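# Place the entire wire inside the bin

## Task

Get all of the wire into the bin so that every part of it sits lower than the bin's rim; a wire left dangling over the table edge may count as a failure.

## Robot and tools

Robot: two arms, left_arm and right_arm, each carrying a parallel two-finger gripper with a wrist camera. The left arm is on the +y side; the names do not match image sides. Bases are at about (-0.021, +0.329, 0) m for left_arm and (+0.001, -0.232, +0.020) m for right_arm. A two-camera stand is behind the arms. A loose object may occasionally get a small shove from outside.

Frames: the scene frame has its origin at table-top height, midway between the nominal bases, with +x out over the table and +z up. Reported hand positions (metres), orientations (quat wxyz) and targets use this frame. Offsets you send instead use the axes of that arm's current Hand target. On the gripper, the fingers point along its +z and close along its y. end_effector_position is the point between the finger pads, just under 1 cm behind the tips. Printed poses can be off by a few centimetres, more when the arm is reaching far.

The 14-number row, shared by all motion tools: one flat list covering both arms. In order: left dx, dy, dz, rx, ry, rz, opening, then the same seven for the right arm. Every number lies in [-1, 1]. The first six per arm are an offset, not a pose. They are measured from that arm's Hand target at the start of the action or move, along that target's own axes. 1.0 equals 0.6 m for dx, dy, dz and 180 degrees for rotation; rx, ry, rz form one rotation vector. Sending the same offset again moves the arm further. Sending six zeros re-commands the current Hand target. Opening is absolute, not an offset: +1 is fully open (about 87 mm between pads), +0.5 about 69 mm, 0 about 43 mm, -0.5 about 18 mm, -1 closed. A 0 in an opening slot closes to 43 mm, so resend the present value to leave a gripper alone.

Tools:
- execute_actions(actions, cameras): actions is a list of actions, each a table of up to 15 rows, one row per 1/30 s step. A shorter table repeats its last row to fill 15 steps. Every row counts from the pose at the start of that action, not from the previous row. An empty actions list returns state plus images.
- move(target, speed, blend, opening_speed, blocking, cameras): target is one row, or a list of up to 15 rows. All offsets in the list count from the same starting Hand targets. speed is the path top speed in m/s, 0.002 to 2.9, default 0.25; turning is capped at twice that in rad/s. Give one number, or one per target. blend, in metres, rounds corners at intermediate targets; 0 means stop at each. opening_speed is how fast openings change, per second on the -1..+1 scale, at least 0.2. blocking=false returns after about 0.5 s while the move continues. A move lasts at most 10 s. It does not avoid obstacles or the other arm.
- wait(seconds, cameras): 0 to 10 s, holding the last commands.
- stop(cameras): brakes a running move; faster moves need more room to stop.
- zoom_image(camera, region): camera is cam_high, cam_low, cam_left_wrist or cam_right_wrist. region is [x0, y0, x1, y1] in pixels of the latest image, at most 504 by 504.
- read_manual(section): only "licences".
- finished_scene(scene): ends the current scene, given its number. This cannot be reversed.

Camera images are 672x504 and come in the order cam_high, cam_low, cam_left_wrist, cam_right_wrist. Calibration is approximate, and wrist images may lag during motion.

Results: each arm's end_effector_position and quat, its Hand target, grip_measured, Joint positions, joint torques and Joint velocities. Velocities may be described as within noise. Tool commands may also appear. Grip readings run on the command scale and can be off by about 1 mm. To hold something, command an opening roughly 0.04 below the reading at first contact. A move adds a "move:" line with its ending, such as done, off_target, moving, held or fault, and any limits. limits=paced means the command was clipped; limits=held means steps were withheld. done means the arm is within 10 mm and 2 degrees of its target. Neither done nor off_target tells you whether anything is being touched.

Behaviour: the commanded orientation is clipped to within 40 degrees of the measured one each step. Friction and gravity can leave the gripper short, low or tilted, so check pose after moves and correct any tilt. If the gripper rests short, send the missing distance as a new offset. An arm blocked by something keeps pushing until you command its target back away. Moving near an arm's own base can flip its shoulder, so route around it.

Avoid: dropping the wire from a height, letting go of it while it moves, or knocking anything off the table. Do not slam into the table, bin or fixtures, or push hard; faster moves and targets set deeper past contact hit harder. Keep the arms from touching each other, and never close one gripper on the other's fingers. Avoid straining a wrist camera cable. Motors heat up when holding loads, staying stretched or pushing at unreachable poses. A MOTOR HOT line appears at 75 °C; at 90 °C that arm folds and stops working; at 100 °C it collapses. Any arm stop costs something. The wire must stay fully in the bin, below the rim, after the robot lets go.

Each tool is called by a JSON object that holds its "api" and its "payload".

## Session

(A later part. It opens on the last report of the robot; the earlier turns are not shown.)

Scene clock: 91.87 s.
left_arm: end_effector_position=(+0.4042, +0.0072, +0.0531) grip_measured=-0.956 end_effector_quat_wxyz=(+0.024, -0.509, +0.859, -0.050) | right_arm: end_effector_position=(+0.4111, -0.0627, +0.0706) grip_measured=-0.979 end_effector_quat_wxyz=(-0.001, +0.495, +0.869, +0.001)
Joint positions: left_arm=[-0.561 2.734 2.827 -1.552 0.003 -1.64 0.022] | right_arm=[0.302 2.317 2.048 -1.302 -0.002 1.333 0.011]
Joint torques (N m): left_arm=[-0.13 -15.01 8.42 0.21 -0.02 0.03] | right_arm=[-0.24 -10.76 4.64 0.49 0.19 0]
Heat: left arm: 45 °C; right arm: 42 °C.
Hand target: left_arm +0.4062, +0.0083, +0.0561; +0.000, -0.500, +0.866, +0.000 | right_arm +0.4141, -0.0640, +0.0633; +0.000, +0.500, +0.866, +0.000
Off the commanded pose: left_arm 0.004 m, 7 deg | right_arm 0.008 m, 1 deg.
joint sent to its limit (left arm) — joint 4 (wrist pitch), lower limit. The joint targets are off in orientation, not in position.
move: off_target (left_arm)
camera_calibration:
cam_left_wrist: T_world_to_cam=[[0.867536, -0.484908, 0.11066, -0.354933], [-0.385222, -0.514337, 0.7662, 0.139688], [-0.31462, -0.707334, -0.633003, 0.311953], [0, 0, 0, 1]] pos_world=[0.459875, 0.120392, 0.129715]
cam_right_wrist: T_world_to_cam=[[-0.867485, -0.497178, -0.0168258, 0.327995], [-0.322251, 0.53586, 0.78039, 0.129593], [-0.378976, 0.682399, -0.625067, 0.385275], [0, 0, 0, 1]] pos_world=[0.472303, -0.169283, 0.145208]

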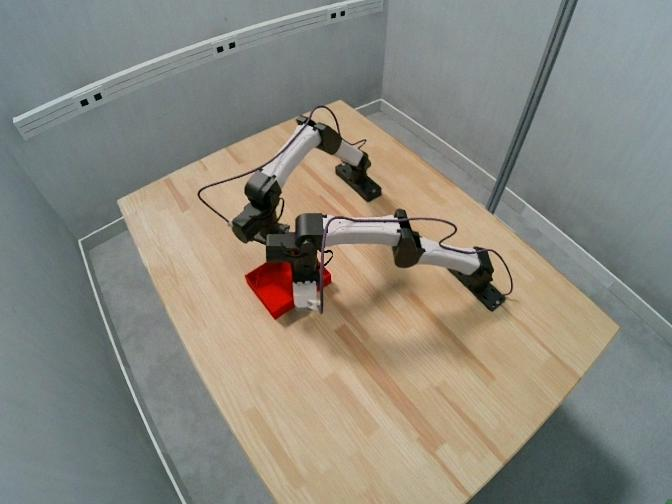

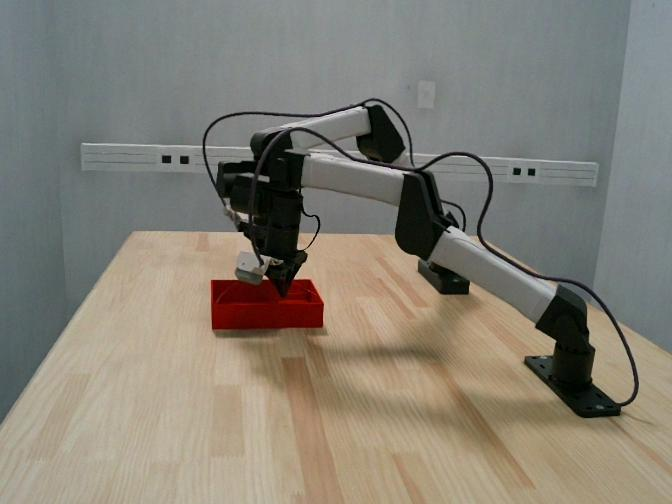

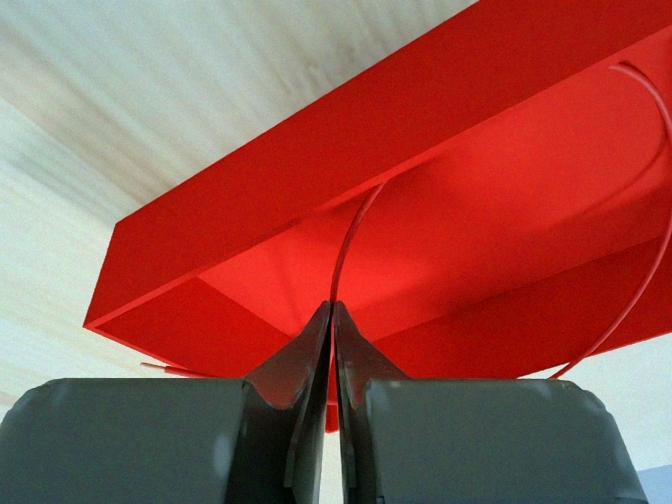

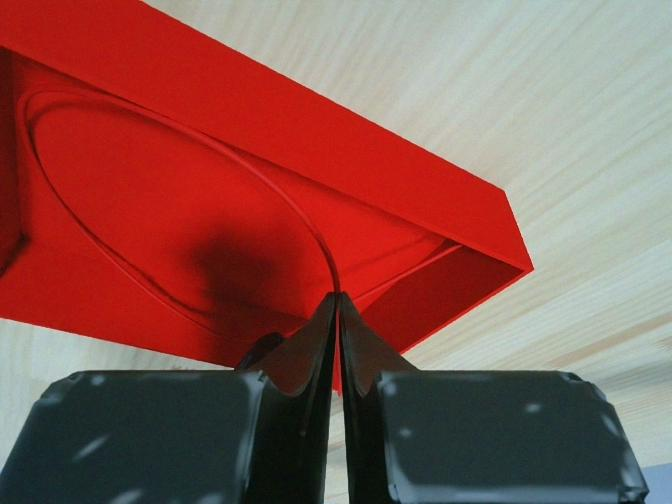

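{"api": "move", "payload": {"target": [[-0.0125,-0.0216,-0.005,0,0,0,-1,-0.0125,0.0216,-0.005,0,0,0,-1],[-0.0125,-0.0216,0.035,0,0,0,-1,-0.0125,0.0216,0.052,0,0,0,-1]], "cameras": ["cam_low","cam_left_wrist","cam_right_wrist"], "speed": 0.1, "blend": 0.005}}

{"api": "zoom_image", "payload": {"camera": "cam_low", "region": [180, 200, 400, 360]}}

Scene clock: 97.50 s.
left_arm: end_effector_position=(+0.4131, +0.0114, +0.0312) grip_measured=-0.956 end_effector_quat_wxyz=(+0.022, -0.512, +0.857, -0.045) | right_arm: end_effector_position=(+0.4246, -0.0617, +0.0375) grip_measured=-0.979 end_effector_quat_wxyz=(-0.004, +0.497, +0.867, -0.003)
Joint positions: left_arm=[-0.546 2.785 2.84 -1.526 0.003 -1.631 0.022] | right_arm=[0.295 2.405 2.07 -1.245 -0.002 1.333 0.011]
Joint torques (N m): left_arm=[-0.18 -15.34 8.42 0.46 -0.03 0.05] | right_arm=[-0.65 -11.55 4.82 0.57 0.22 -0.11]
Heat: left arm: 46 °C; right arm: 43 °C.
Hand target: left_arm +0.4211, +0.0083, +0.0350; +0.000, -0.500, +0.866, +0.000 | right_arm +0.4290, -0.0639, +0.0322; +0.000, +0.500, +0.866, +0.000
Off the commanded pose: left_arm 0.009 m, 6 deg | right_arm 0.007 m, 1 deg.
elbow stopped short (left arm): the move would have taken joint 3 (elbow) straighter than the controller allows.
move: off_target (left_arm)
camera_calibration:
cam_left_wrist: T_world_to_cam=[[0.872048, -0.479306, 0.0989817, -0.359756], [-0.374139, -0.522483, 0.76618, 0.157561], [-0.315519, -0.705179, -0.634957, 0.30431], [0, 0, 0, 1]] pos_world=[0.46869, 0.124482, 0.108113]
cam_right_wrist: T_world_to_cam=[[-0.870799, -0.491581, -0.0075392, 0.341063], [-0.311655, 0.540084, 0.781781, 0.154986], [-0.380237, 0.683123, -0.623508, 0.36953], [0, 0, 0, 1]] pos_world=[0.485808, -0.16848, 0.111811]
Images, in order (width x height): cam_low 672x504, cam_left_wrist 672x504, cam_right_wrist 672x504.

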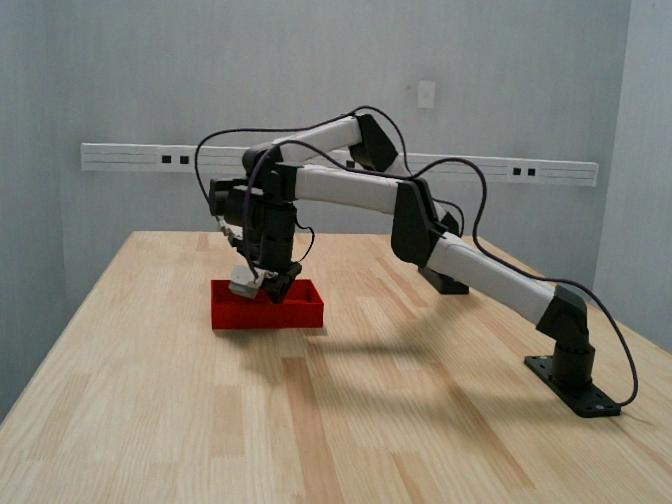

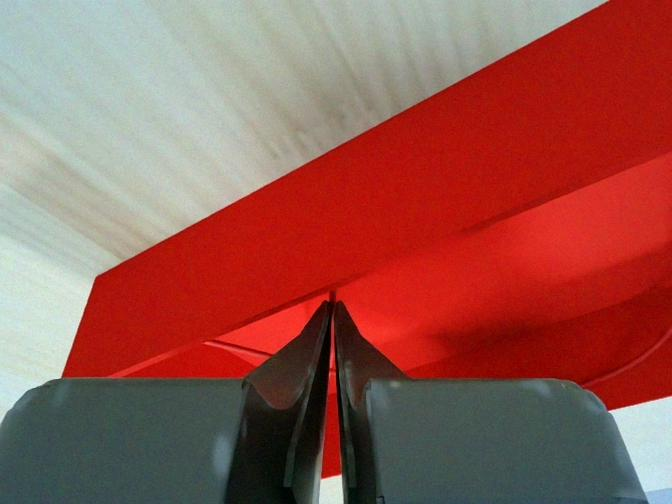

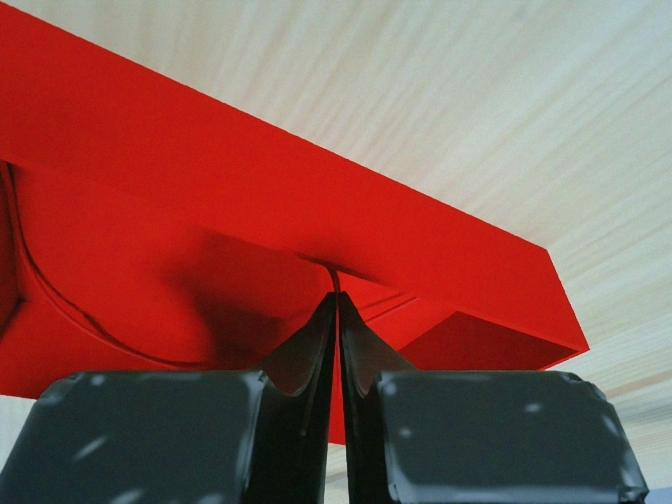

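Scaled by 2.291 from the camera's 672x504 image, which has a finer 960x720 frame.

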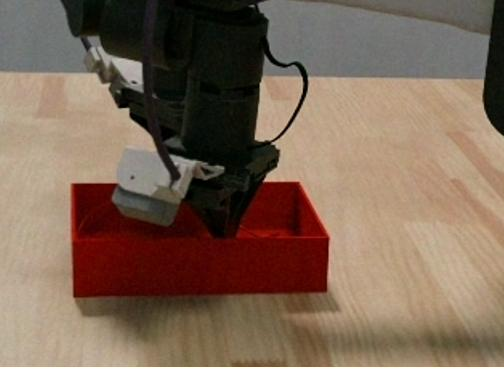

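{"api": "move", "payload": {"target": [[0,0,0.018,0,0,0,-1,0,0,0.025,0,0,0,-1],[0,0,0.018,0,0,0,-0.8,0,0,0.025,0,0,0,-1],[0,0,-0.1,0,0,0,-0.8,0,0,0.025,0,0,0,-1],[-0.1,0.3,-0.25,0,0,0,-0.8,0,0,0.025,0,0,0,-1]], "cameras": ["cam_high","cam_low","cam_left_wrist","cam_right_wrist"], "speed": [0.05,0.05,0.1,0.3], "blend": [0,0,0.02,0], "opening_speed": 0.5}}

{"api": "zoom_image", "payload": {"camera": "cam_low", "region": [180, 200, 400, 360]}}

{"api": "zoom_image", "payload": {"camera": "cam_high", "region": [200, 210, 370, 340]}}

Scene clock: 108.07 s.
left_arm: end_effector_position=(+0.2988, +0.1484, +0.1834) grip_measured=-0.800 end_effector_quat_wxyz=(+0.016, -0.506, +0.862, -0.025) | right_arm: end_effector_position=(+0.4269, -0.0610, +0.0272) grip_measured=-0.979 end_effector_quat_wxyz=(+0.001, +0.497, +0.867, +0.002)
Joint positions: left_arm=[-0.392 1.93 1.979 -1.561 0.004 -1.462 0.1] | right_arm=[0.295 2.405 2.03 -1.19 -0.002 1.333 0.011]
Joint torques (N m): left_arm=[-0.42 -11.04 5.08 0.23 -0.03 0.07] | right_arm=[-0.62 -10.73 4.59 0.55 0.18 -0.11]
Heat: left arm: 49 °C; right arm: 45 °C.
Hand target: left_arm +0.2951, +0.1501, +0.1852; +0.000, -0.501, +0.866, +0.000 | right_arm +0.4290, -0.0640, +0.0172; +0.000, +0.500, +0.866, +0.000
Off the commanded pose: left_arm 0.004 m, 3 deg | right_arm 0.011 m, 0 deg.
elbow stopped short (left arm): the move would have taken joint 3 (elbow) straighter than the controller allows.
joint sent to its limit (left arm) — joint 4 (wrist pitch), lower limit. The joint targets are off in orientation, not in position.
move: off_target (left_arm, right_arm); target 2's new opening was sent with left_arm's hand 0.008 m and 6 deg from that target
camera_calibration:
cam_left_wrist: T_world_to_cam=[[0.866999, -0.494891, 0.0582744, -0.198263], [-0.35898, -0.539188, 0.761846, 0.0684669], [-0.34561, -0.681439, -0.645132, 0.468917], [0, 0, 0, 1]] pos_world=[0.358534, 0.258336, 0.261906]
cam_right_wrist: T_world_to_cam=[[-0.870575, -0.491577, -0.0212302, 0.343528], [-0.322182, 0.536906, 0.779699, 0.167694], [-0.371883, 0.685627, -0.625794, 0.360125], [0, 0, 0, 1]] pos_world=[0.48702, -0.168077, 0.101907]

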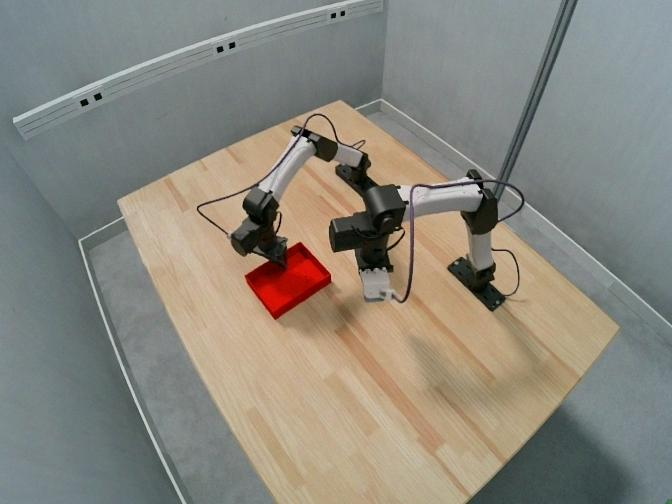

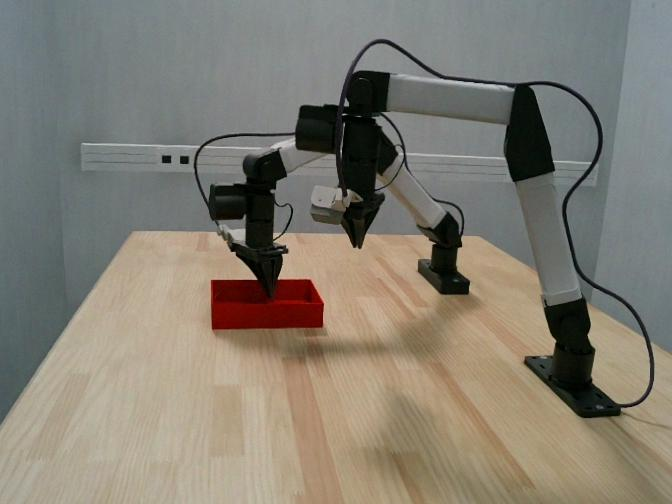

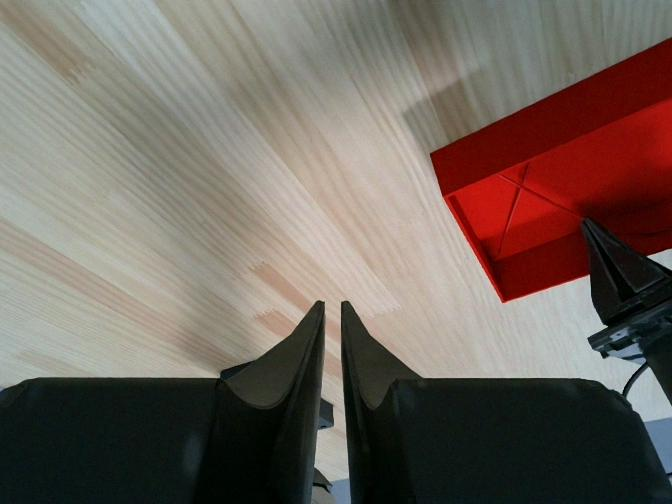

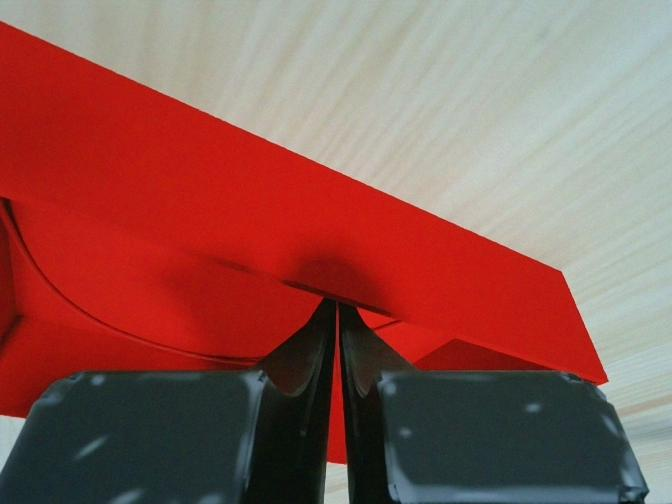

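Scaled by 2.291 from the camera's 672x504 image, which has a finer 960x720 frame.

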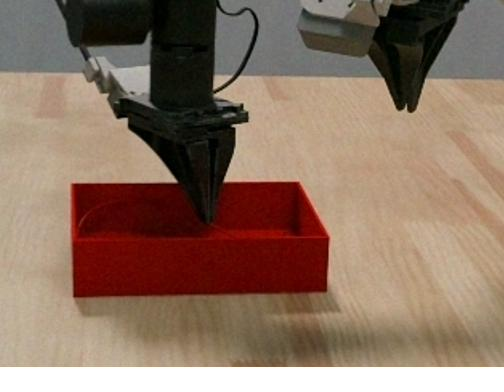

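Scaled by 2.965 from the camera's 672x504 image, which has a finer 960x720 frame.

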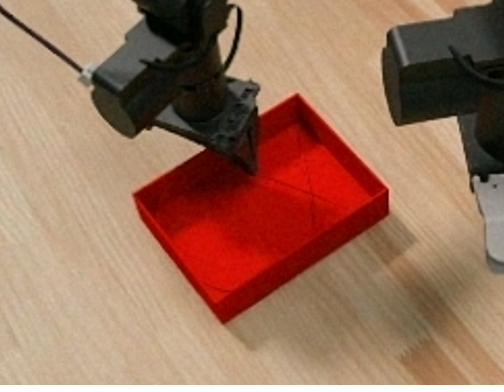

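{"api": "move", "payload": {"target": [[0,0,0,0,0,0,-0.8,0,0,0,0,0,0,-0.8],[0,0,0,0,0,0,-0.8,0,0,-0.13,0,0,0,-0.8],[0,0,0,0,0,0,-0.8,-0.0,-0.3,-0.28,0,0,0,-0.8]], "cameras": ["cam_high","cam_low","cam_left_wrist","cam_right_wrist"], "speed": [0.05,0.1,0.3], "blend": [0,0.02,0], "opening_speed": 0.5}}

{"api": "zoom_image", "payload": {"camera": "cam_low", "region": [190, 240, 340, 350]}}

{"api": "zoom_image", "payload": {"camera": "cam_high", "region": [220, 220, 350, 330]}}

Scene clock: 114.03 s.
left_arm: end_effector_position=(+0.2988, +0.1484, +0.1834) grip_measured=-0.800 end_effector_quat_wxyz=(+0.016, -0.506, +0.862, -0.025) | right_arm: end_effector_position=(+0.2789, -0.1513, +0.1826) grip_measured=-0.800 end_effector_quat_wxyz=(+0.000, +0.504, +0.864, +0.002)
Joint positions: left_arm=[-0.392 1.93 1.979 -1.561 0.004 -1.461 0.1] | right_arm=[0.149 1.69 1.595 -1.473 -0.002 1.202 0.1]
Joint torques (N m): left_arm=[-0.42 -11.08 5.08 0.23 -0.03 0.06] | right_arm=[-0.4 -8.43 4.34 0.23 0.21 -0.21]
Heat: left arm: 49 °C; right arm: 46 °C.
Hand target: left_arm +0.2951, +0.1501, +0.1852; +0.000, -0.501, +0.866, +0.000 | right_arm +0.2732, -0.1539, +0.1853; +0.000, +0.500, +0.866, +0.000
Off the commanded pose: left_arm 0.004 m, 3 deg | right_arm 0.007 m, 1 deg.
joint sent to its limit (left arm) — joint 4 (wrist pitch), lower limit. The joint targets are off in orientation, not in position.
move: off_target (left_arm)
camera_calibration:
cam_left_wrist: T_world_to_cam=[[0.86662, -0.495555, 0.0582704, -0.19809], [-0.359399, -0.538932, 0.76183, 0.0685368], [-0.346125, -0.681159, -0.645151, 0.469001], [0, 0, 0, 1]] pos_world=[0.358634, 0.258236, 0.261906]
cam_right_wrist: T_world_to_cam=[[-0.878028, -0.478224, -0.019191, 0.177375], [-0.312507, 0.542476, 0.779782, 0.0455116], [-0.3625, 0.690667, -0.625757, 0.462307], [0, 0, 0, 1]] pos_world=[0.337549, -0.259164, 0.257207]

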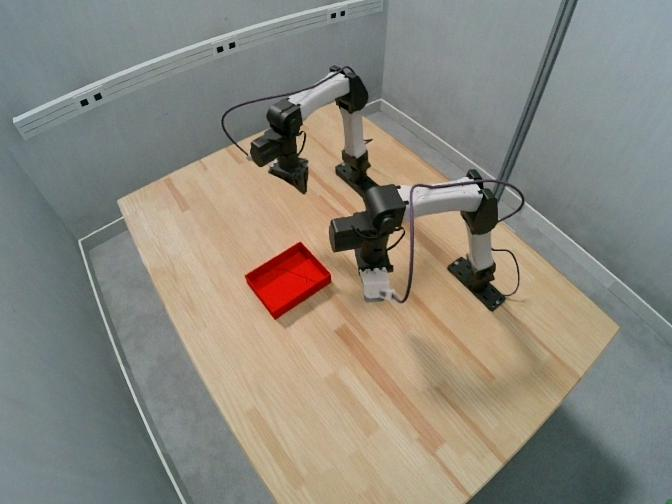

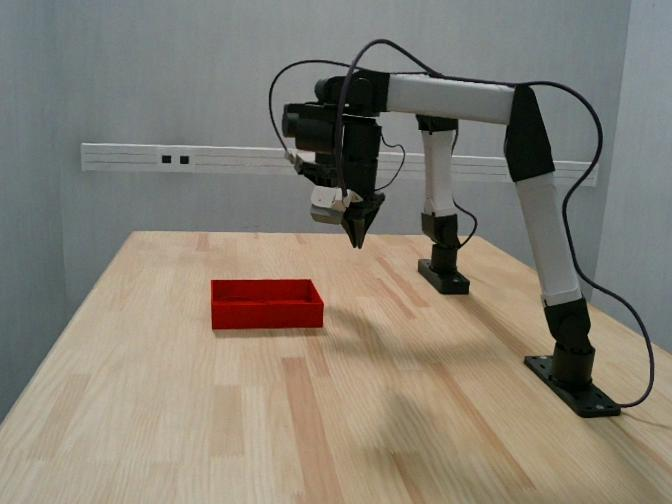

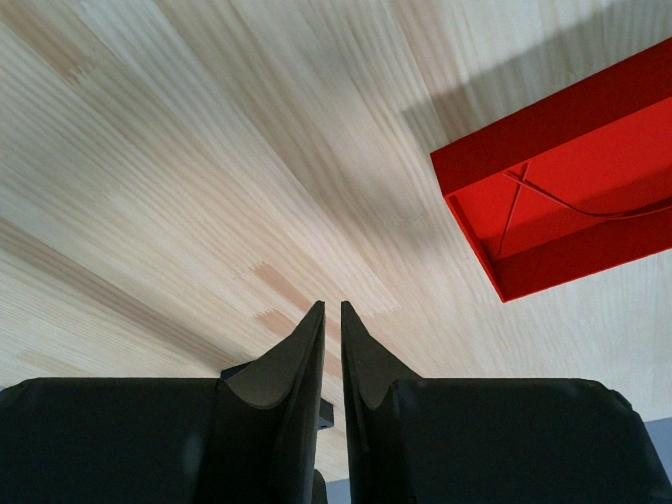

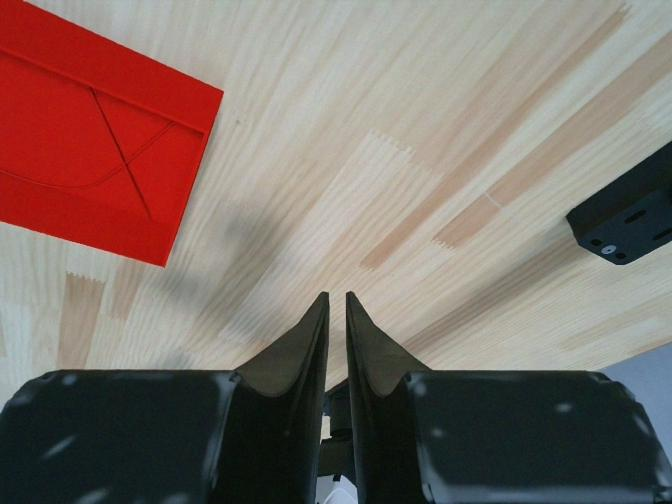

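Scaled by 3.360 from the camera's 672x504 image, which has a finer 960x720 frame.

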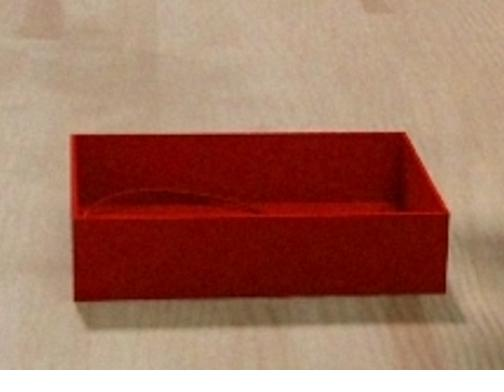

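Scaled by 3.877 from the camera's 672x504 image, which has a finer 960x720 frame.

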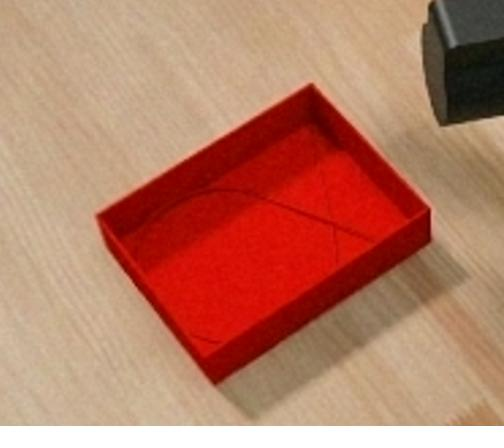

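All of the wire lies inside the bin, below the rim.

{"api": "finished_scene", "payload": {"scene": 2}}

The scene is finished: the task was done.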